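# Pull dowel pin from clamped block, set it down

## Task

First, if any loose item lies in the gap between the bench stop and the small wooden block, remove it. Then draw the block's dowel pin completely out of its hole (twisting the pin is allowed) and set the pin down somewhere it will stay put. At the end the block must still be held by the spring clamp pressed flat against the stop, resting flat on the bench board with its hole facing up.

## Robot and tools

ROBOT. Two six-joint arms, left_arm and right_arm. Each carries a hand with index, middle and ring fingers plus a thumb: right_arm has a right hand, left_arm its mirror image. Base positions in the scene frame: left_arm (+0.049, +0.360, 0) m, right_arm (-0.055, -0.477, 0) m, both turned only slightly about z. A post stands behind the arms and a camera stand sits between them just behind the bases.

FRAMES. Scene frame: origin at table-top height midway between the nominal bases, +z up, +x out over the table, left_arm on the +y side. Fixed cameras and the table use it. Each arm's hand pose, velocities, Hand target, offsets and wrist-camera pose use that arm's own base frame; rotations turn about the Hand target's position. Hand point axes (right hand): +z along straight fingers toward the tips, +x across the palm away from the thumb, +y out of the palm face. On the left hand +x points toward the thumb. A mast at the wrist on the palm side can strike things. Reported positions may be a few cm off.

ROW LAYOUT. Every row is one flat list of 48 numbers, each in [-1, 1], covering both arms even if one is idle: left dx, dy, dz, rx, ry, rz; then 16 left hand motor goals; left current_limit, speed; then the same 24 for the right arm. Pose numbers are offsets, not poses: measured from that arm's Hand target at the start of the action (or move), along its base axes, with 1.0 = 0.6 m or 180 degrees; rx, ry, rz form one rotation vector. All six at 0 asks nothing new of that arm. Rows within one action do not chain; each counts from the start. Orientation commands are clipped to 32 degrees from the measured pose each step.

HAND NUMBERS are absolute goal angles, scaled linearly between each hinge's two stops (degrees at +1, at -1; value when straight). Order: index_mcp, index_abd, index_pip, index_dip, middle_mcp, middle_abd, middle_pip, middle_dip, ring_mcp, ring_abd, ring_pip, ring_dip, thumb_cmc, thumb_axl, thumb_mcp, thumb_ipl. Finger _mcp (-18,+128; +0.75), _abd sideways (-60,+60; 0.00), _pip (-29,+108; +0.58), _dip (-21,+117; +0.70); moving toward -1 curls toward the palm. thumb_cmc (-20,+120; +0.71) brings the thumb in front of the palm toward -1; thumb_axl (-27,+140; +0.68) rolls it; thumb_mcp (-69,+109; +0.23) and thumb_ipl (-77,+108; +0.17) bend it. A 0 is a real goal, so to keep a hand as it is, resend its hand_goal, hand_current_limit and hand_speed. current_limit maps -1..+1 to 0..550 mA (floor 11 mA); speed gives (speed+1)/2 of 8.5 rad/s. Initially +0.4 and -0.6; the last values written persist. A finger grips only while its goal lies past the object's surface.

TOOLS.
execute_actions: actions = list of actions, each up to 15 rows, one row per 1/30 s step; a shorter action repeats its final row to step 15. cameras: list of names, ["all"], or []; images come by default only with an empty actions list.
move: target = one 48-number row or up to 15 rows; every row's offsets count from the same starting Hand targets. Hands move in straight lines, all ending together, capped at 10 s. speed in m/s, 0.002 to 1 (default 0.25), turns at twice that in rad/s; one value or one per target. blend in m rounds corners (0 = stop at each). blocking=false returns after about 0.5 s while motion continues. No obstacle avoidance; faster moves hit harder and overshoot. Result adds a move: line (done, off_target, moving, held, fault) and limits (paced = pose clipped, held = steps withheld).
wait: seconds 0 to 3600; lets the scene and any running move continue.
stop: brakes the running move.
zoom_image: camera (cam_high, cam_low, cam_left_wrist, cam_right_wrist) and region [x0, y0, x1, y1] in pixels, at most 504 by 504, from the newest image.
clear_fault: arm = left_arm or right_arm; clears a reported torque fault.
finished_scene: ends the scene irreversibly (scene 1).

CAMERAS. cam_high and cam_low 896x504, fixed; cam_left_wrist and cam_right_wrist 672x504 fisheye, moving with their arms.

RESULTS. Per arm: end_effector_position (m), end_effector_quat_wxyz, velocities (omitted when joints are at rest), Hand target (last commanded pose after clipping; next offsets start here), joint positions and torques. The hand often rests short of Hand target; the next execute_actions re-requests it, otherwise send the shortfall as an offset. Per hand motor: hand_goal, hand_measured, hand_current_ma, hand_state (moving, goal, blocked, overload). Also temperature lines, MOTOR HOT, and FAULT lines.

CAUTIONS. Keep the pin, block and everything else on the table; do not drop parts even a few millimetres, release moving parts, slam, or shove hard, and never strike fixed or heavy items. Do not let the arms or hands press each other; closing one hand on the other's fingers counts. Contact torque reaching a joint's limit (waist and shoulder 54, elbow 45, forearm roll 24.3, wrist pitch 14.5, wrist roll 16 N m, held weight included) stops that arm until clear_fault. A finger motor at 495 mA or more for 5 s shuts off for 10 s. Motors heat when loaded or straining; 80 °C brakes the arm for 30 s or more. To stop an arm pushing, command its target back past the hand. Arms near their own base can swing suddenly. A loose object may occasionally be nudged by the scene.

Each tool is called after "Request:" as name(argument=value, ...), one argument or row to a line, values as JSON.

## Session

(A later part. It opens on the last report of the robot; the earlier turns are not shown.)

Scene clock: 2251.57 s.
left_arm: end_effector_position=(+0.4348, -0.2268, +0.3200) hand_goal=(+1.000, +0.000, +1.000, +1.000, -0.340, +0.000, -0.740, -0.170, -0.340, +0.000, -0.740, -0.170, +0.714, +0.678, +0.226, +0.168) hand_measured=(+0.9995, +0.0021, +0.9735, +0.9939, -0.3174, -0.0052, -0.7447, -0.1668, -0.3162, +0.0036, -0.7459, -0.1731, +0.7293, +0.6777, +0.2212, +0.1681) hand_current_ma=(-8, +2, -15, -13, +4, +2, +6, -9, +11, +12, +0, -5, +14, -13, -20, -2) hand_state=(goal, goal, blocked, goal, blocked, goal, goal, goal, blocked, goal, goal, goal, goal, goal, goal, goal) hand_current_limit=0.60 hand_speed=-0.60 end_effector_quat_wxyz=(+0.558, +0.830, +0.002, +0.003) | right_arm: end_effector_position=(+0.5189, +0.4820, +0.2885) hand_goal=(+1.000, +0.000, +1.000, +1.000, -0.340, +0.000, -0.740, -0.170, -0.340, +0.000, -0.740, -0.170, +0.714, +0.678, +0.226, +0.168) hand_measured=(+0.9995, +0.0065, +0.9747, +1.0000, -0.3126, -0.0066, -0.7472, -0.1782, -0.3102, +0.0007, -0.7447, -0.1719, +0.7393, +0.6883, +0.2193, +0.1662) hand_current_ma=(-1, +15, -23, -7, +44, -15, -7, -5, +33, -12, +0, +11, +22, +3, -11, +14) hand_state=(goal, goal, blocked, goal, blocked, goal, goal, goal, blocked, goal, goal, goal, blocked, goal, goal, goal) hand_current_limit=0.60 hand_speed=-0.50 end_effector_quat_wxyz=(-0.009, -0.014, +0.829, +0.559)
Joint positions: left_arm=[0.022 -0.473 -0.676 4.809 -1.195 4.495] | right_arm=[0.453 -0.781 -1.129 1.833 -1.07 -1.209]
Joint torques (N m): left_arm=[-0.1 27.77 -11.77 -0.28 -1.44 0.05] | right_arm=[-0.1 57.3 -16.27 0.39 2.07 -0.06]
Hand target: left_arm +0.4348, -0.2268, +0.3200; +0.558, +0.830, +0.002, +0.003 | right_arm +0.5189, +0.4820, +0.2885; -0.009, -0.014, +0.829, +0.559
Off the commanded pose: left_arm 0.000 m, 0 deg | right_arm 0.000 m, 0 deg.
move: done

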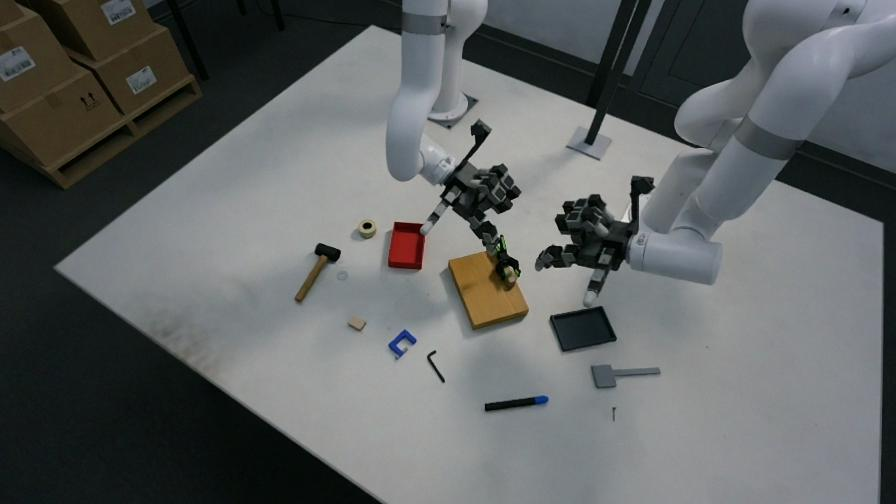

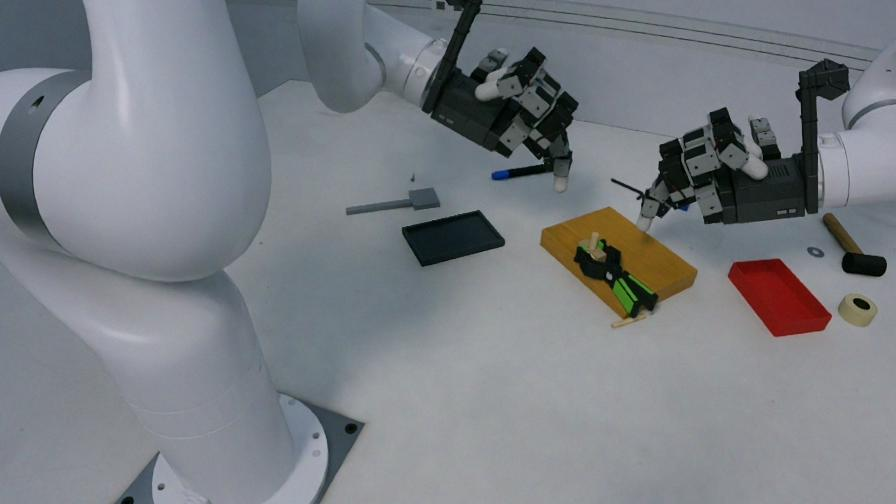

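Request:
move(
  target=[
    [0,0,-0.1217,0,0,0,1,0,1,1,-0.34,0,-0.74,-0.17,-0.34,0,-0.74,-0.17,0.714,0.678,0.226,0.168,0.6,-0.6,0,0,-0.0675,0,0,0,1,0,1,1,-0.34,0,-0.74,-0.17,-0.34,0,-0.74,-0.17,0.714,0.678,0.226,0.168,0.6,-0.5],
    [0,-0.05,-0.1217,0,0,0,1,0,1,1,-0.34,0,-0.74,-0.17,-0.34,0,-0.74,-0.17,0.714,0.678,0.226,0.168,0.6,-0.6,0,0.05,-0.0675,0,0,0,1,0,1,1,-0.34,0,-0.74,-0.17,-0.34,0,-0.74,-0.17,0.714,0.678,0.226,0.168,0.6,-0.5],
  ],
  speed=[0.08,0.05],
  blend=0.002,
  cameras=["cam_high","cam_low"],
)

Request:
zoom_image(
  camera="cam_low",
  region=[560, 200, 660, 300],
)

Request:
zoom_image(
  camera="cam_high",
  region=[480, 230, 550, 300],
)

Scene clock: 2256.80 s.
left_arm: end_effector_position=(+0.4348, -0.2568, +0.2470) hand_goal=(+1.000, +0.000, +1.000, +1.000, -0.340, +0.000, -0.740, -0.170, -0.340, +0.000, -0.740, -0.170, +0.714, +0.678, +0.226, +0.168) hand_measured=(+0.9995, +0.0021, +0.9735, +0.9939, -0.3186, -0.0066, -0.7434, -0.1668, -0.3186, +0.0036, -0.7459, -0.1744, +0.7293, +0.6767, +0.2212, +0.1681) hand_current_ma=(-3, -11, -14, -6, +3, +1, +7, -13, +28, -4, -10, +8, +19, +2, -4, -16) hand_state=(goal, goal, blocked, goal, blocked, goal, goal, goal, blocked, goal, goal, goal, goal, goal, goal, goal) hand_current_limit=0.60 hand_speed=-0.60 end_effector_quat_wxyz=(+0.558, +0.830, +0.002, +0.003) | right_arm: end_effector_position=(+0.5189, +0.5120, +0.2480) hand_goal=(+1.000, +0.000, +1.000, +1.000, -0.340, +0.000, -0.740, -0.170, -0.340, +0.000, -0.740, -0.170, +0.714, +0.678, +0.226, +0.168) hand_measured=(+0.9995, +0.0065, +0.9773, +1.0000, -0.3150, -0.0081, -0.7459, -0.1770, -0.3114, +0.0007, -0.7459, -0.1706, +0.7406, +0.6872, +0.2193, +0.1672) hand_current_ma=(-10, +6, -33, -5, +19, -11, -11, -10, +43, -4, -18, -17, +9, -1, -25, +15) hand_state=(goal, goal, blocked, goal, blocked, goal, goal, goal, blocked, goal, goal, goal, blocked, goal, goal, goal) hand_current_limit=0.60 hand_speed=-0.50 end_effector_quat_wxyz=(-0.009, -0.014, +0.829, +0.559)
Joint positions: left_arm=[-0.051 -0.668 -0.714 4.672 -1.181 4.665] | right_arm=[0.5 -0.884 -1.195 1.9 -1.066 -1.255]
Joint torques (N m): left_arm=[-0.12 30.91 -9.18 -0.07 -1.48 -2.41] | right_arm=[-0.1 24.34 -15.77 0.32 2.41 1.6]
Hand target: left_arm +0.4348, -0.2568, +0.2470; +0.558, +0.830, +0.002, +0.003 | right_arm +0.5189, +0.5120, +0.2480; -0.009, -0.014, +0.829, +0.559
Off the commanded pose: left_arm 0.000 m, 0 deg | right_arm 0.000 m, 0 deg.
move: done

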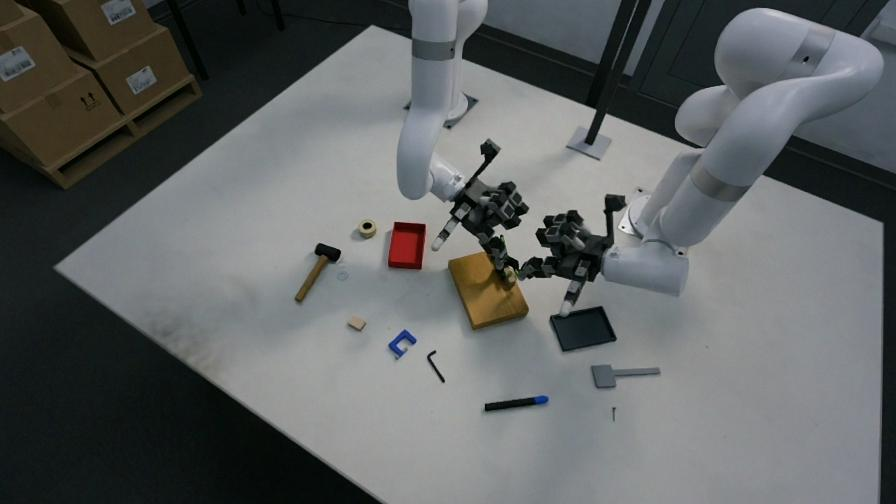

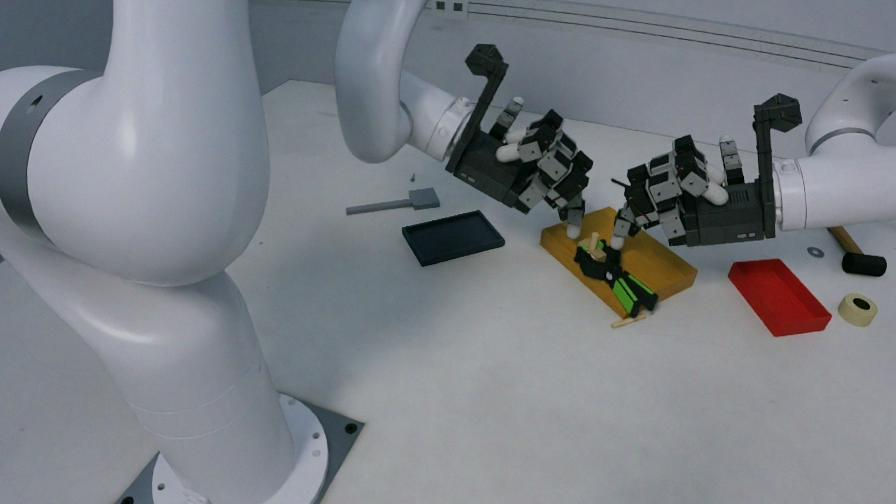

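Scaled by 5.040 from the camera's image (finer frame: 1280x720).

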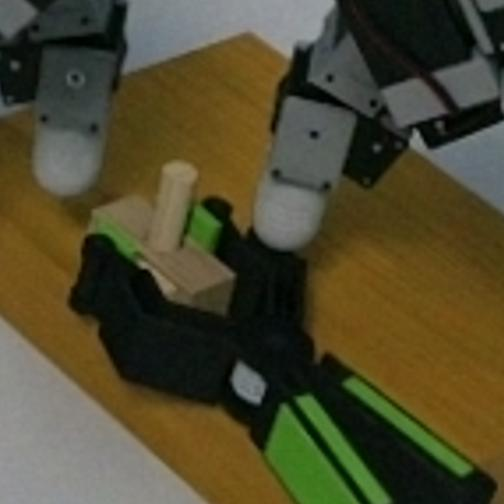

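Scaled by 7.200 from the camera's image (finer frame: 1280x720).

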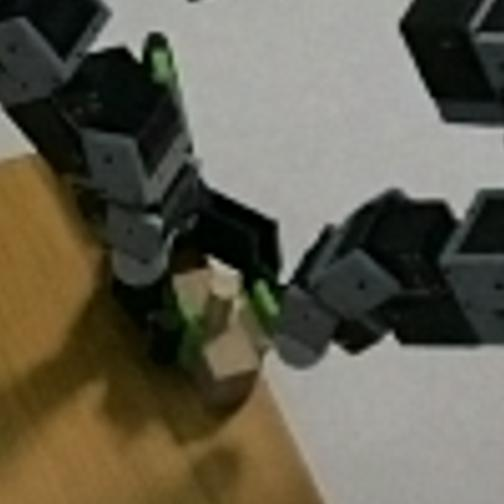

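Request:
move(
  target=[-0.0083,-0.02,0,0,0,0,1,0,1,1,-0.34,0,-0.74,-0.17,-0.34,0,-0.74,-0.17,0.714,0.678,0.226,0.168,0.6,-0.6,-0.0083,0.0167,0,0,0,0,1,0,1,1,-0.34,0,-0.74,-0.17,-0.34,0,-0.74,-0.17,0.714,0.678,0.226,0.168,0.6,-0.5],
  speed=0.03,
  cameras=["cam_high","cam_low"],
)

Request:
zoom_image(
  camera="cam_low",
  region=[565, 205, 635, 275],
)

Request:
zoom_image(
  camera="cam_high",
  region=[490, 245, 530, 285],
)

Scene clock: 2264.33 s.
left_arm: end_effector_position=(+0.4299, -0.2688, +0.2470) hand_goal=(+1.000, +0.000, +1.000, +1.000, -0.340, +0.000, -0.740, -0.170, -0.340, +0.000, -0.740, -0.170, +0.714, +0.678, +0.226, +0.168) hand_measured=(+1.0000, +0.0021, +0.9735, +0.9939, -0.3174, -0.0066, -0.7434, -0.1680, -0.3186, +0.0036, -0.7459, -0.1731, +0.7293, +0.6767, +0.2212, +0.1681) hand_current_ma=(-17, -2, +8, -12, +1, +3, +9, +0, -9, +1, -4, +11, -11, +6, -7, -13) hand_state=(goal, goal, blocked, goal, blocked, goal, goal, goal, blocked, goal, goal, goal, goal, goal, goal, goal) hand_current_limit=0.60 hand_speed=-0.60 end_effector_quat_wxyz=(+0.558, +0.830, +0.002, +0.003) | right_arm: end_effector_position=(+0.5139, +0.5220, +0.2480) hand_goal=(+1.000, +0.000, +1.000, +1.000, -0.340, +0.000, -0.740, -0.170, -0.340, +0.000, -0.740, -0.170, +0.714, +0.678, +0.226, +0.168) hand_measured=(+1.0000, +0.0153, +0.9812, +1.0000, -0.3138, -0.0066, -0.7472, -0.1782, -0.3114, +0.0007, -0.7447, -0.1706, +0.7406, +0.6883, +0.2183, +0.1681) hand_current_ma=(+0, +30, -17, +4, +27, -9, -19, +1, +49, -15, -3, -12, +33, +9, -6, +5) hand_state=(goal, goal, goal, goal, blocked, goal, goal, goal, blocked, goal, goal, goal, blocked, goal, goal, goal) hand_current_limit=0.60 hand_speed=-0.50 end_effector_quat_wxyz=(-0.009, -0.014, +0.829, +0.559)
Joint positions: left_arm=[-0.081 -0.664 -0.703 4.64 -1.18 4.672] | right_arm=[0.52 -0.885 -1.196 1.919 -1.06 -1.256]
Joint torques (N m): left_arm=[-0.12 30.71 -9.11 -0.06 -1.48 0.05] | right_arm=[-0.1 21.78 -15.81 0.31 2.74 -0.06]
Hand target: left_arm +0.4299, -0.2688, +0.2470; +0.558, +0.830, +0.002, +0.003 | right_arm +0.5139, +0.5220, +0.2480; -0.009, -0.014, +0.829, +0.559
Off the commanded pose: left_arm 0.000 m, 0 deg | right_arm 0.000 m, 0 deg.
move: done

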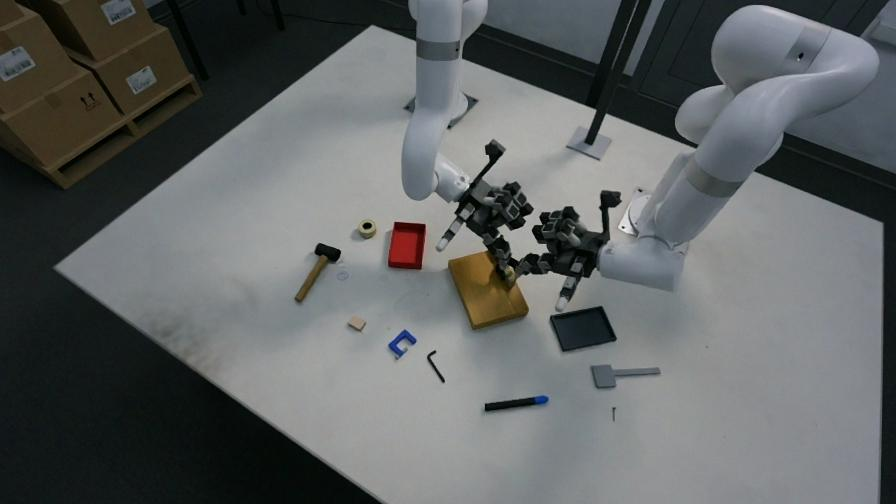

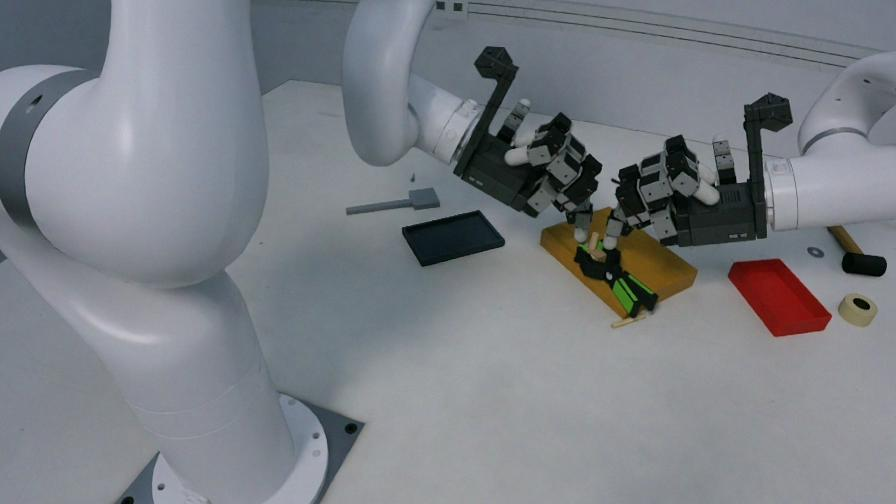

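Scaled by 7.200 from the camera's image (finer frame: 1280x720).

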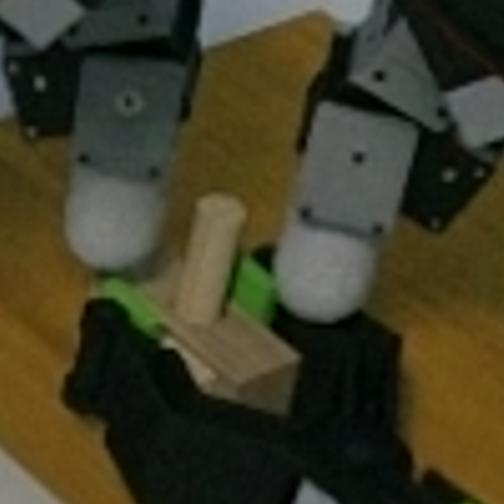

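Scaled by 12.600 from the camera's image (finer frame: 1280x720).

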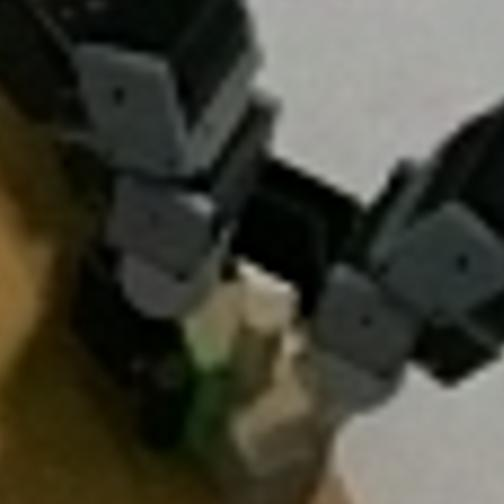

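Request:
move(
  target=[
    [0,0,0.0042,0,0,0,1,0,1,1,-0.34,0,-0.74,-0.17,-0.34,0,-0.74,-0.17,0.714,0.678,0.226,0.168,0.6,-0.6,0,0,0.0042,0,0,0,1,0,1,1,-0.34,0,-0.74,-0.17,-0.34,0,-0.74,-0.17,0.714,0.678,0.226,0.168,0.6,-0.5],
    [0,-0.0083,0.0042,0,0,0,1,0,1,1,-0.34,0,-0.74,-0.17,-0.34,0,-0.74,-0.17,0.714,0.678,0.226,0.168,0.6,-0.6,0,0.0117,0.0042,0,0,0,1,0,1,1,-0.34,0,-0.74,-0.17,-0.34,0,-0.74,-0.17,0.714,0.678,0.226,0.168,0.6,-0.5],
  ],
  speed=0.02,
  cameras=["cam_high","cam_low"],
)

Request:
zoom_image(
  camera="cam_low",
  region=[565, 205, 635, 275],
)

Request:
zoom_image(
  camera="cam_high",
  region=[490, 245, 530, 285],
)

Scene clock: 2274.07 s.
left_arm: end_effector_position=(+0.4299, -0.2737, +0.2496) hand_goal=(+1.000, +0.000, +1.000, +1.000, -0.340, +0.000, -0.740, -0.170, -0.340, +0.000, -0.740, -0.170, +0.714, +0.678, +0.226, +0.168) hand_measured=(+0.9995, +0.0021, +0.9735, +0.9926, -0.3174, -0.0052, -0.7434, -0.1680, -0.3186, +0.0036, -0.7459, -0.1744, +0.7305, +0.6777, +0.2222, +0.1681) hand_current_ma=(+10, -5, +8, +2, +2, -4, +10, -25, +27, -5, -12, +13, -3, +5, -10, -13) hand_state=(goal, goal, blocked, goal, blocked, goal, goal, goal, blocked, goal, goal, goal, goal, goal, goal, goal) hand_current_limit=0.60 hand_speed=-0.60 end_effector_quat_wxyz=(+0.558, +0.830, +0.002, +0.003) | right_arm: end_effector_position=(+0.5139, +0.5290, +0.2505) hand_goal=(+1.000, +0.000, +1.000, +1.000, -0.340, +0.000, -0.740, -0.170, -0.340, +0.000, -0.740, -0.170, +0.714, +0.678, +0.226, +0.168) hand_measured=(+1.0000, +0.0095, +0.9747, +0.9990, -0.3126, -0.0066, -0.7459, -0.1782, -0.3114, +0.0021, -0.7459, -0.1706, +0.7406, +0.6883, +0.2183, +0.1672) hand_current_ma=(-8, +3, -38, -4, +21, -13, -25, +16, +37, -7, -7, -6, +41, +19, -23, -11) hand_state=(goal, goal, blocked, goal, blocked, goal, goal, goal, blocked, goal, goal, goal, blocked, goal, goal, goal) hand_current_limit=0.60 hand_speed=-0.50 end_effector_quat_wxyz=(-0.009, -0.014, +0.829, +0.559)
Joint positions: left_arm=[-0.094 -0.657 -0.702 4.63 -1.179 4.666] | right_arm=[0.53 -0.885 -1.206 1.925 -1.054 -1.247]
Joint torques (N m): left_arm=[-0.12 30.65 -9.23 -0.06 -1.48 0.05] | right_arm=[-0.1 43.67 -15.96 0.32 -1.42 1.5]
Hand target: left_arm +0.4299, -0.2738, +0.2495; +0.558, +0.830, +0.002, +0.003 | right_arm +0.5139, +0.5291, +0.2505; -0.009, -0.014, +0.829, +0.559
Off the commanded pose: left_arm 0.000 m, 0 deg | right_arm 0.000 m, 0 deg.
move: done

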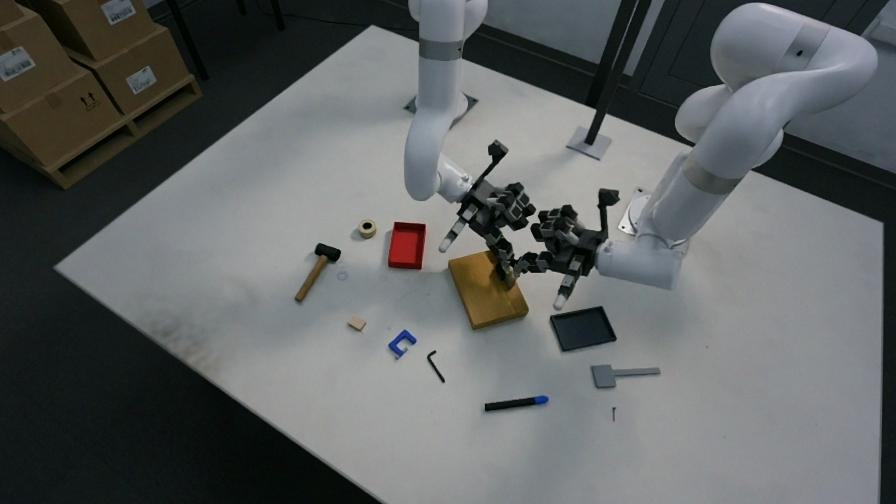

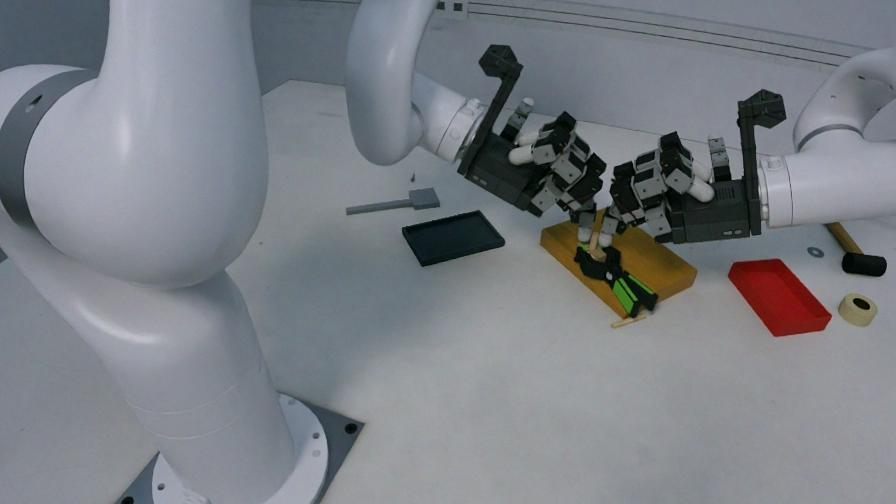

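Scaled by 7.200 from the camera's image (finer frame: 1280x720).

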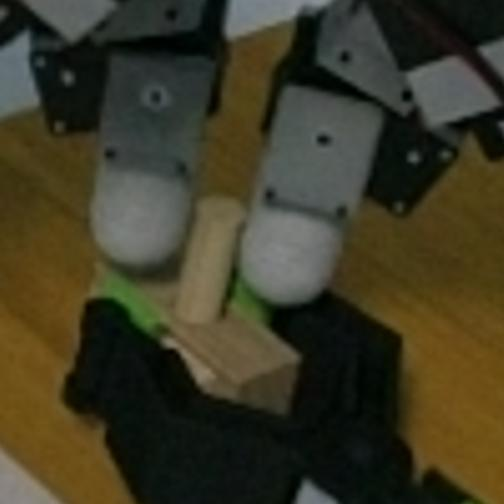

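Scaled by 12.600 from the camera's image (finer frame: 1280x720).

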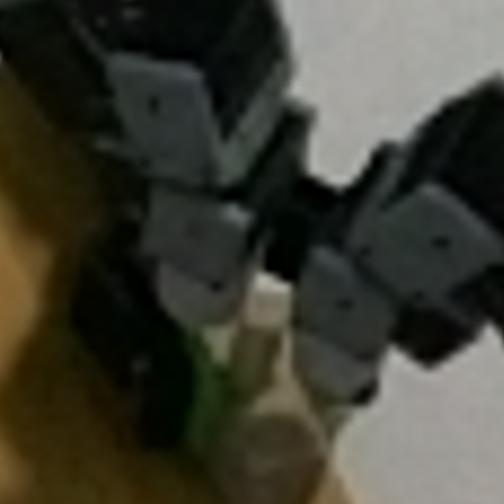

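Request:
move(
  target=[0,-0.0025,0,0,0,0,1,0,1,1,-0.34,0,-0.74,-0.17,-0.34,0,-0.74,-0.17,0.714,0.678,0.226,0.168,0.6,-0.6,0,0.0025,0,0,0,0,1,0,1,1,-0.34,0,-0.74,-0.17,-0.34,0,-0.74,-0.17,0.714,0.678,0.226,0.168,0.6,-0.5],
  speed=0.01,
  cameras=["cam_low"],
)

Request:
zoom_image(
  camera="cam_low",
  region=[565, 205, 635, 275],
)

Request:
move(
  target=[0,-0.0025,0,0,0,0,1,0,1,1,-0.34,0,-0.74,-0.17,-0.34,0,-0.74,-0.17,0.714,0.678,0.226,0.168,0.6,-0.6,0,0.0025,0,0,0,0,1,0,1,1,-0.34,0,-0.74,-0.17,-0.34,0,-0.74,-0.17,0.714,0.678,0.226,0.168,0.6,-0.5],
  speed=0.01,
  cameras=["cam_low","cam_high"],
)

Request:
zoom_image(
  camera="cam_low",
  region=[565, 205, 635, 275],
)

Request:
zoom_image(
  camera="cam_high",
  region=[490, 245, 530, 285],
)

Scene clock: 2278.97 s.
left_arm: end_effector_position=(+0.4299, -0.2753, +0.2495) hand_goal=(+1.000, +0.000, +1.000, +1.000, -0.340, +0.000, -0.740, -0.170, -0.340, +0.000, -0.740, -0.170, +0.714, +0.678, +0.226, +0.168) hand_measured=(+1.0000, +0.0021, +0.9786, +1.0000, -0.3174, -0.0066, -0.7447, -0.1668, -0.3174, +0.0036, -0.7459, -0.1731, +0.7305, +0.6777, +0.2212, +0.1681) hand_current_ma=(-3, +6, -7, -1, +1, +19, +14, +3, +0, +6, -22, +8, +10, -6, -30, -12) hand_state=(goal, goal, blocked, goal, blocked, goal, goal, goal, blocked, goal, goal, goal, goal, goal, goal, goal) hand_current_limit=0.60 hand_speed=-0.60 end_effector_quat_wxyz=(+0.558, +0.830, +0.002, +0.003) | right_arm: end_effector_position=(+0.5139, +0.5306, +0.2505) hand_goal=(+1.000, +0.000, +1.000, +1.000, -0.340, +0.000, -0.740, -0.170, -0.340, +0.000, -0.740, -0.170, +0.714, +0.678, +0.226, +0.168) hand_measured=(+1.0000, +0.0080, +0.9812, +1.0000, -0.3126, -0.0081, -0.7472, -0.1782, -0.3114, +0.0007, -0.7459, -0.1719, +0.7406, +0.6883, +0.2193, +0.1672) hand_current_ma=(+4, -1, -30, -29, +39, -24, -3, -1, +55, -6, -13, -22, +30, +8, -15, -10) hand_state=(goal, goal, blocked, goal, blocked, goal, goal, goal, blocked, goal, goal, goal, blocked, goal, goal, goal) hand_current_limit=0.60 hand_speed=-0.50 end_effector_quat_wxyz=(-0.009, -0.014, +0.829, +0.559)
Joint positions: left_arm=[-0.097 -0.658 -0.703 4.626 -1.179 4.666] | right_arm=[0.532 -0.887 -1.209 1.927 -1.053 -1.246]
Joint torques (N m): left_arm=[-0.12 30.67 -9.24 -0.07 -1.48 -2.45] | right_arm=[-0.1 27.73 -15.98 0.32 -1.42 1.55]
Hand target: left_arm +0.4299, -0.2753, +0.2495; +0.558, +0.830, +0.002, +0.003 | right_arm +0.5139, +0.5306, +0.2505; -0.009, -0.014, +0.829, +0.559
Off the commanded pose: left_arm 0.000 m, 0 deg | right_arm 0.000 m, 0 deg.
move: done

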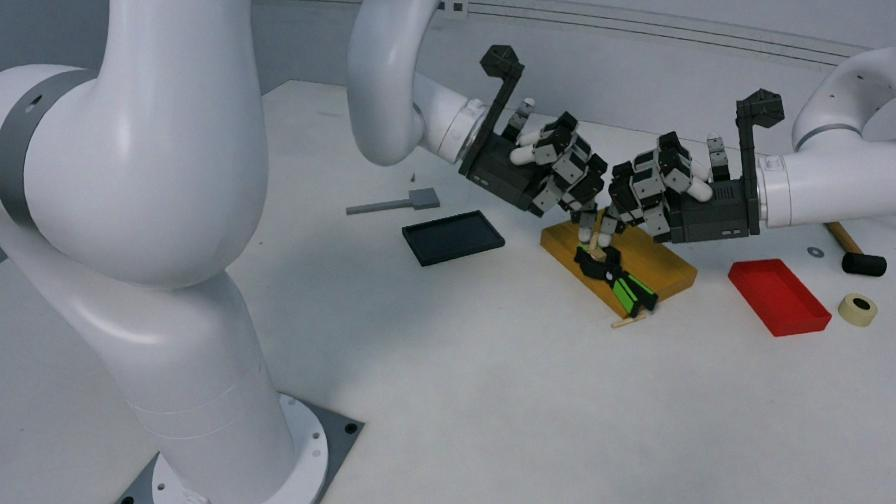

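Scaled by 7.200 from the camera's image (finer frame: 1280x720).

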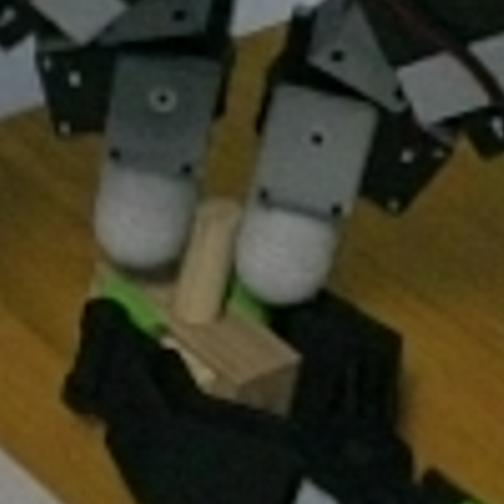

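Scene clock: 2279.47 s.
left_arm: end_effector_position=(+0.4299, -0.2768, +0.2495) hand_goal=(+1.000, +0.000, +1.000, +1.000, -0.340, +0.000, -0.740, -0.170, -0.340, +0.000, -0.740, -0.170, +0.714, +0.678, +0.226, +0.168) hand_measured=(+1.0000, +0.0021, +0.9889, +1.0000, -0.3186, -0.0066, -0.7434, -0.1668, -0.3174, +0.0036, -0.7459, -0.1744, +0.7293, +0.6767, +0.2212, +0.1672) hand_current_ma=(-11, +10, +13, -13, -2, -2, +14, -5, +13, -8, +0, +12, +1, -17, -5, +3) hand_state=(goal, goal, goal, goal, blocked, goal, goal, goal, blocked, goal, goal, goal, goal, goal, goal, goal) hand_current_limit=0.60 hand_speed=-0.60 end_effector_quat_wxyz=(+0.558, +0.830, +0.002, +0.003) | right_arm: end_effector_position=(+0.5139, +0.5321, +0.2505) hand_goal=(+1.000, +0.000, +1.000, +1.000, -0.340, +0.000, -0.740, -0.170, -0.340, +0.000, -0.740, -0.170, +0.714, +0.678, +0.226, +0.168) hand_measured=(+1.0000, +0.0065, +0.9889, +1.0000, -0.3138, -0.0066, -0.7459, -0.1782, -0.3114, -0.0008, -0.7459, -0.1706, +0.7393, +0.6883, +0.2183, +0.1681) hand_current_ma=(+3, +13, -26, +4, +24, -1, -11, -1, +40, -13, -8, -5, +20, +11, -6, -8) hand_state=(goal, goal, goal, goal, blocked, goal, goal, goal, blocked, goal, goal, goal, blocked, goal, goal, goal) hand_current_limit=0.60 hand_speed=-0.50 end_effector_quat_wxyz=(-0.009, -0.014, +0.829, +0.559)
Joint positions: left_arm=[-0.101 -0.658 -0.703 4.623 -1.179 4.665] | right_arm=[0.535 -0.888 -1.211 1.928 -1.052 -1.245]
Joint torques (N m): left_arm=[-0.12 19.18 -9.25 -0.07 -1.48 0.05] | right_arm=[-0.1 26.56 -16 0.32 -1.42 1.57]
Hand target: left_arm +0.4299, -0.2768, +0.2495; +0.558, +0.830, +0.002, +0.003 | right_arm +0.5139, +0.5321, +0.2505; -0.009, -0.014, +0.829, +0.559
Off the commanded pose: left_arm 0.000 m, 0 deg | right_arm 0.000 m, 0 deg.
move: done
Images, in order (width x height): cam_high 896x504, cam_low 896x504.

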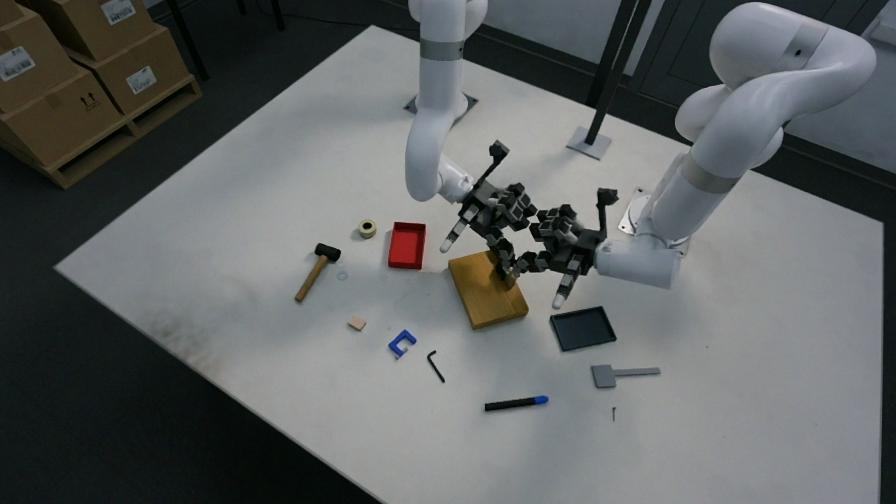

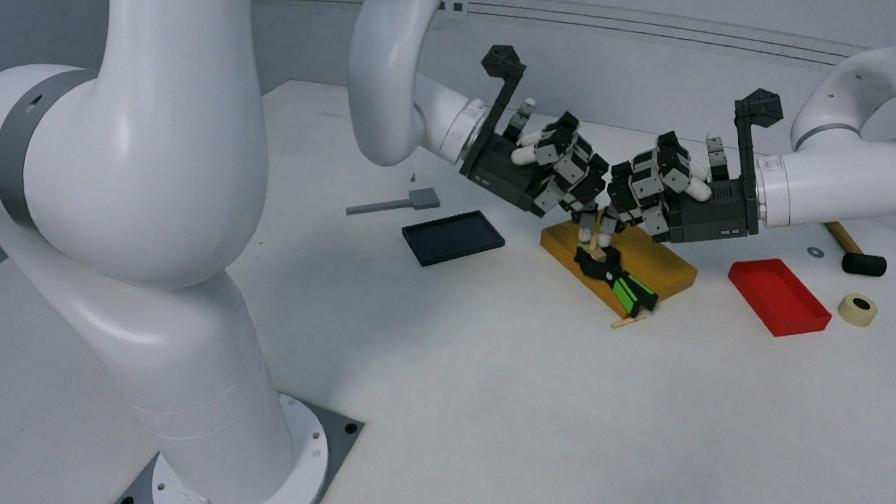

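Scaled by 7.200 from the camera's image (finer frame: 1280x720).

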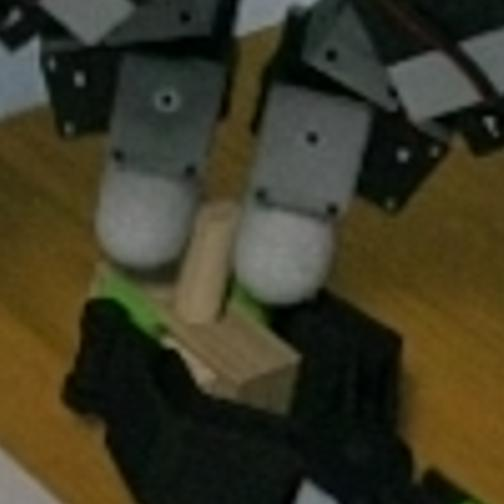

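Scaled by 12.600 from the camera's image (finer frame: 1280x720).

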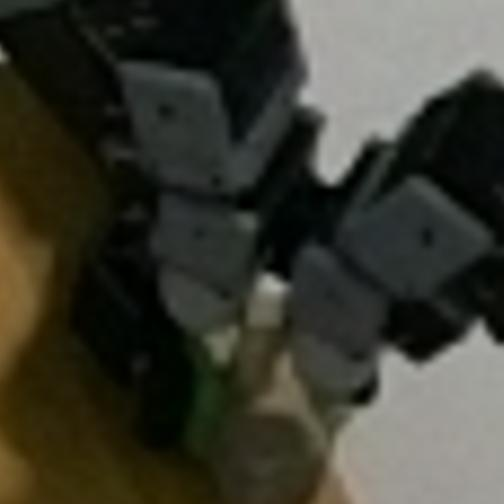

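Request:
move(
  target=[0,-0.0025,0,0,0,0,1,0,1,1,-0.34,0,-0.74,-0.17,-0.34,0,-0.74,-0.17,0.714,0.678,0.226,0.168,0.6,-0.6,0,0.0025,0,0,0,0,1,0,1,1,-0.34,0,-0.74,-0.17,-0.34,0,-0.74,-0.17,0.714,0.678,0.226,0.168,0.6,-0.5],
  speed=0.01,
  cameras=["cam_high","cam_low"],
)

Request:
zoom_image(
  camera="cam_low",
  region=[540, 180, 660, 290],
)

Request:
zoom_image(
  camera="cam_high",
  region=[470, 230, 550, 300],
)

Scene clock: 2290.50 s.
left_arm: end_effector_position=(+0.4299, -0.2783, +0.2495) hand_goal=(+1.000, +0.000, +1.000, +1.000, -0.340, +0.000, -0.740, -0.170, -0.340, +0.000, -0.740, -0.170, +0.714, +0.678, +0.226, +0.168) hand_measured=(+1.0000, +0.0021, +0.9978, +1.0000, -0.3174, -0.0066, -0.7434, -0.1680, -0.3186, +0.0036, -0.7459, -0.1731, +0.7305, +0.6777, +0.2212, +0.1672) hand_current_ma=(-8, -3, +10, -1, +4, -2, +20, -5, +17, -7, +5, +5, -14, +21, -3, -25) hand_state=(goal, goal, goal, goal, blocked, goal, goal, goal, blocked, goal, goal, goal, goal, goal, goal, goal) hand_current_limit=0.60 hand_speed=-0.60 end_effector_quat_wxyz=(+0.558, +0.830, +0.002, +0.003) | right_arm: end_effector_position=(+0.5139, +0.5336, +0.2505) hand_goal=(+1.000, +0.000, +1.000, +1.000, -0.340, +0.000, -0.740, -0.170, -0.340, +0.000, -0.740, -0.170, +0.714, +0.678, +0.226, +0.168) hand_measured=(+1.0000, +0.0051, +0.9991, +1.0000, -0.3138, -0.0081, -0.7459, -0.1782, -0.3114, +0.0007, -0.7459, -0.1706, +0.7406, +0.6883, +0.2193, +0.1672) hand_current_ma=(+10, +18, -8, -8, +23, -16, -15, +4, +49, -3, -2, -17, +18, -4, -8, +7) hand_state=(goal, goal, goal, goal, blocked, goal, goal, goal, blocked, goal, goal, goal, blocked, goal, goal, goal) hand_current_limit=0.60 hand_speed=-0.50 end_effector_quat_wxyz=(-0.009, -0.014, +0.829, +0.559)
Joint positions: left_arm=[-0.105 -0.658 -0.704 4.619 -1.179 4.665] | right_arm=[0.537 -0.889 -1.214 1.93 -1.051 -1.244]
Joint torques (N m): left_arm=[-18.09 16.85 -9.27 -0.07 -1.48 0.05] | right_arm=[23.69 21.58 -16.02 0.32 -1.42 1.64]
Hand target: left_arm +0.4299, -0.2783, +0.2495; +0.558, +0.830, +0.002, +0.003 | right_arm +0.5139, +0.5336, +0.2505; -0.009, -0.014, +0.829, +0.559
Off the commanded pose: left_arm 0.000 m, 0 deg | right_arm 0.000 m, 0 deg.
move: done

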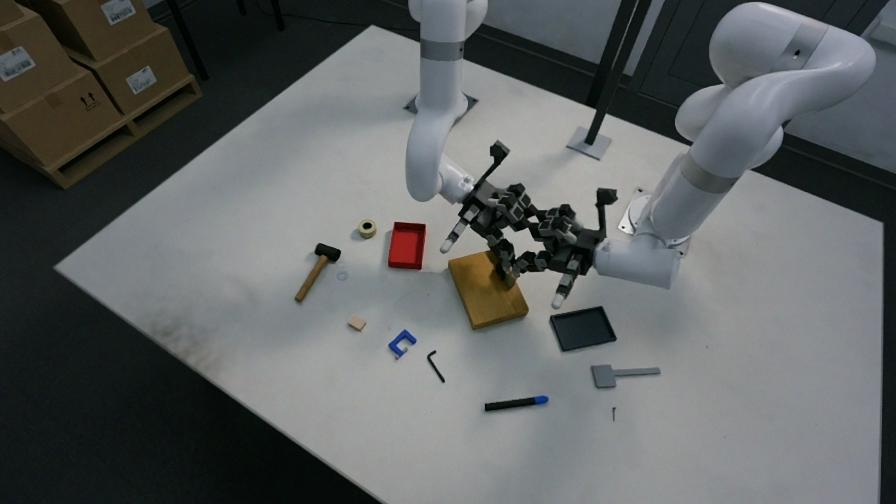

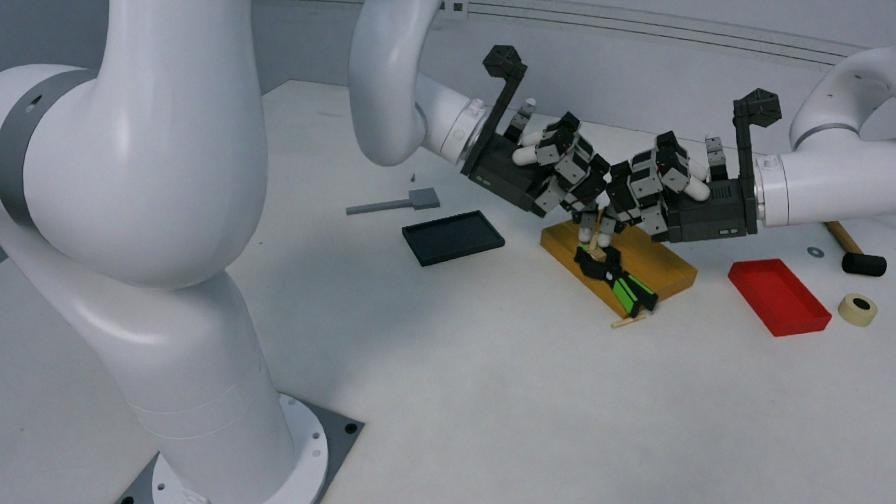

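Scaled by 4.200 from the camera's image (finer frame: 1280x720).

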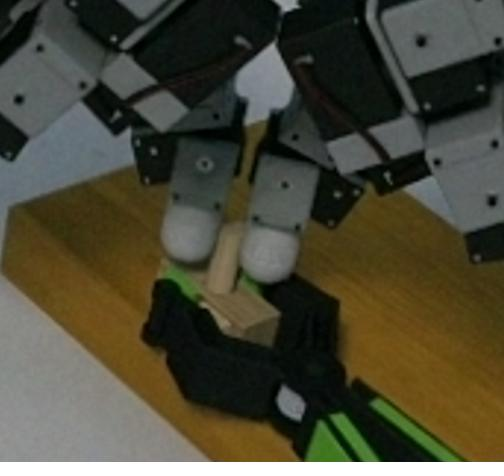

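Scaled by 6.300 from the camera's image (finer frame: 1280x720).

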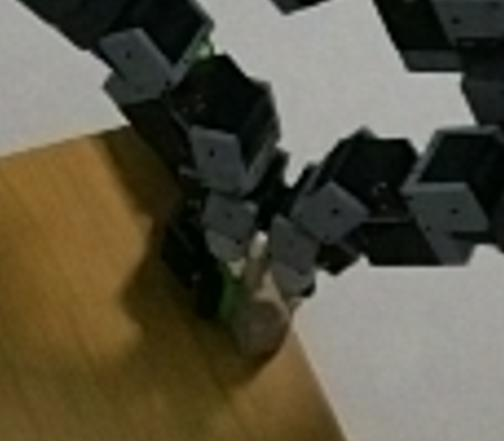

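Request:
move(
  target=[
    [0,-0.002,0,0,0,0,1,0,1,1,-0.34,0,-0.74,-0.17,-0.34,0,-0.74,-0.17,0.714,0.678,0.226,0.168,0.6,-0.6,0,0.002,0,0,0,0,1,0,1,1,-0.34,0,-0.74,-0.17,-0.34,0,-0.74,-0.17,0.714,0.678,0.226,0.168,0.6,-0.5],
    [0.005,-0.0025,0.0003,0,0,0,1,0,1,1,-0.34,0,-0.74,-0.17,-0.34,0,-0.74,-0.17,0.714,0.678,0.226,0.168,0.6,-0.6,-0.005,0.0023,0.0003,0,0,0,1,0,1,1,-0.34,0,-0.74,-0.17,-0.34,0,-0.74,-0.17,0.714,0.678,0.226,0.168,0.6,-0.5],
  ],
  speed=0.01,
  cameras=["cam_high","cam_low"],
)

Request:
zoom_image(
  camera="cam_low",
  region=[565, 205, 635, 275],
)

Request:
zoom_image(
  camera="cam_high",
  region=[490, 245, 530, 285],
)

Scene clock: 2294.57 s.
left_arm: end_effector_position=(+0.4329, -0.2798, +0.2497) hand_goal=(+1.000, +0.000, +1.000, +1.000, -0.340, +0.000, -0.740, -0.170, -0.340, +0.000, -0.740, -0.170, +0.714, +0.678, +0.226, +0.168) hand_measured=(+1.0000, -0.0037, +1.0000, +1.0000, -0.3307, -0.0066, -0.7447, -0.1668, -0.3355, +0.0036, -0.7459, -0.1731, +0.7305, +0.6777, +0.2212, +0.1681) hand_current_ma=(-17, +3, +30, -8, -22, -20, +1, +8, +1, +11, -6, +24, -5, -15, -13, -22) hand_state=(goal, goal, goal, goal, goal, goal, goal, goal, goal, goal, goal, goal, goal, goal, goal, goal) hand_current_limit=0.60 hand_speed=-0.60 end_effector_quat_wxyz=(+0.558, +0.830, +0.002, +0.003) | right_arm: end_effector_position=(+0.5109, +0.5349, +0.2507) hand_goal=(+1.000, +0.000, +1.000, +1.000, -0.340, +0.000, -0.740, -0.170, -0.340, +0.000, -0.740, -0.170, +0.714, +0.678, +0.226, +0.168) hand_measured=(+1.0000, +0.0080, +1.0000, +1.0000, -0.3126, -0.0066, -0.7472, -0.1782, -0.3102, +0.0007, -0.7459, -0.1719, +0.7393, +0.6883, +0.2183, +0.1672) hand_current_ma=(+2, -7, -10, -17, +43, -1, -9, -2, +31, -12, -10, +1, +38, +4, -20, +5) hand_state=(goal, goal, goal, goal, blocked, goal, goal, goal, blocked, goal, goal, goal, blocked, goal, goal, goal) hand_current_limit=0.60 hand_speed=-0.50 end_effector_quat_wxyz=(-0.009, -0.014, +0.829, +0.559)
Joint positions: left_arm=[-0.108 -0.661 -0.712 4.618 -1.178 4.66] | right_arm=[0.541 -0.886 -1.208 1.936 -1.05 -1.248]
Joint torques (N m): left_arm=[-16.9 14.26 -9.37 -0.07 -1.47 0.05] | right_arm=[30.9 43.7 -15.98 0.31 -7.07 -0.06]
Hand target: left_arm +0.4329, -0.2798, +0.2497; +0.558, +0.830, +0.002, +0.003 | right_arm +0.5109, +0.5349, +0.2507; -0.009, -0.014, +0.829, +0.559
Off the commanded pose: left_arm 0.000 m, 0 deg | right_arm 0.000 m, 0 deg.
move: done

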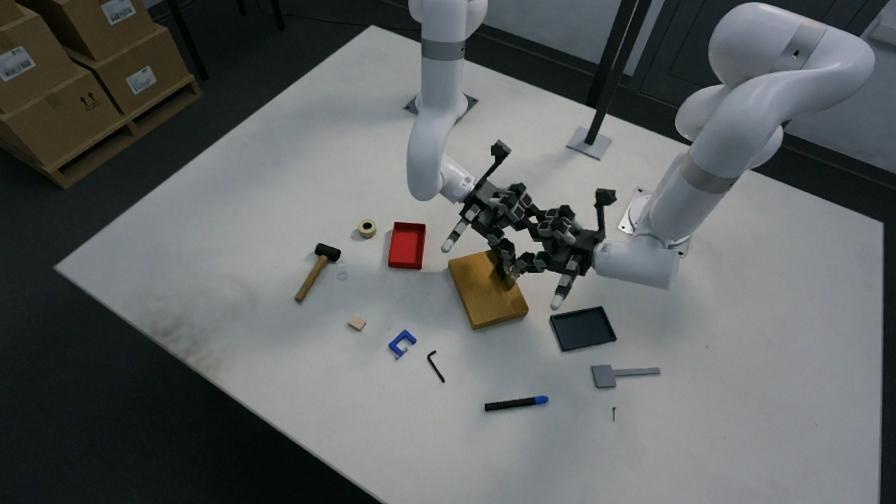

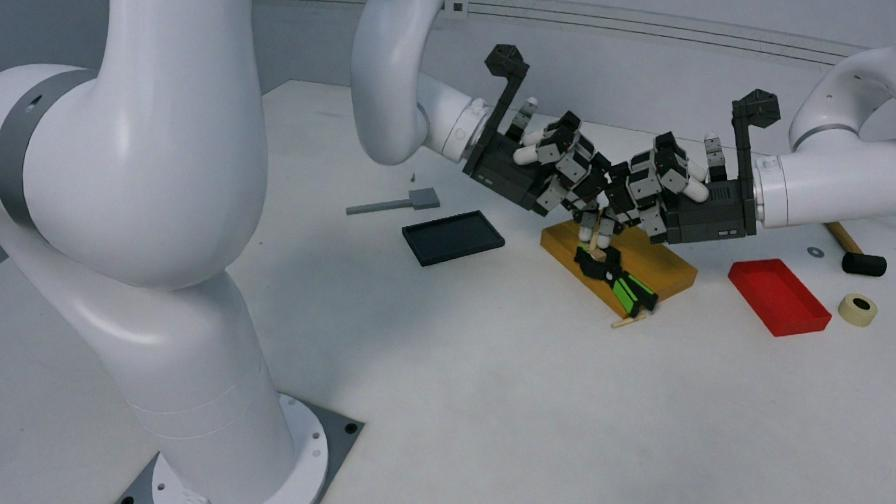

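Scaled by 7.200 from the camera's image (finer frame: 1280x720).

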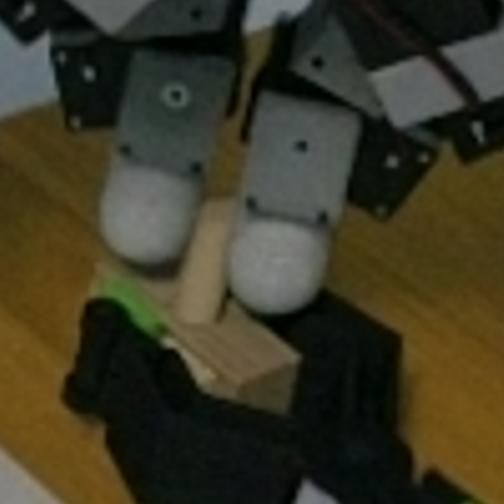

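Scaled by 12.600 from the camera's image (finer frame: 1280x720).

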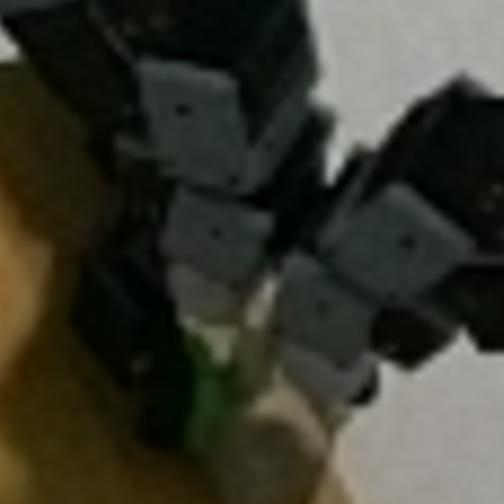

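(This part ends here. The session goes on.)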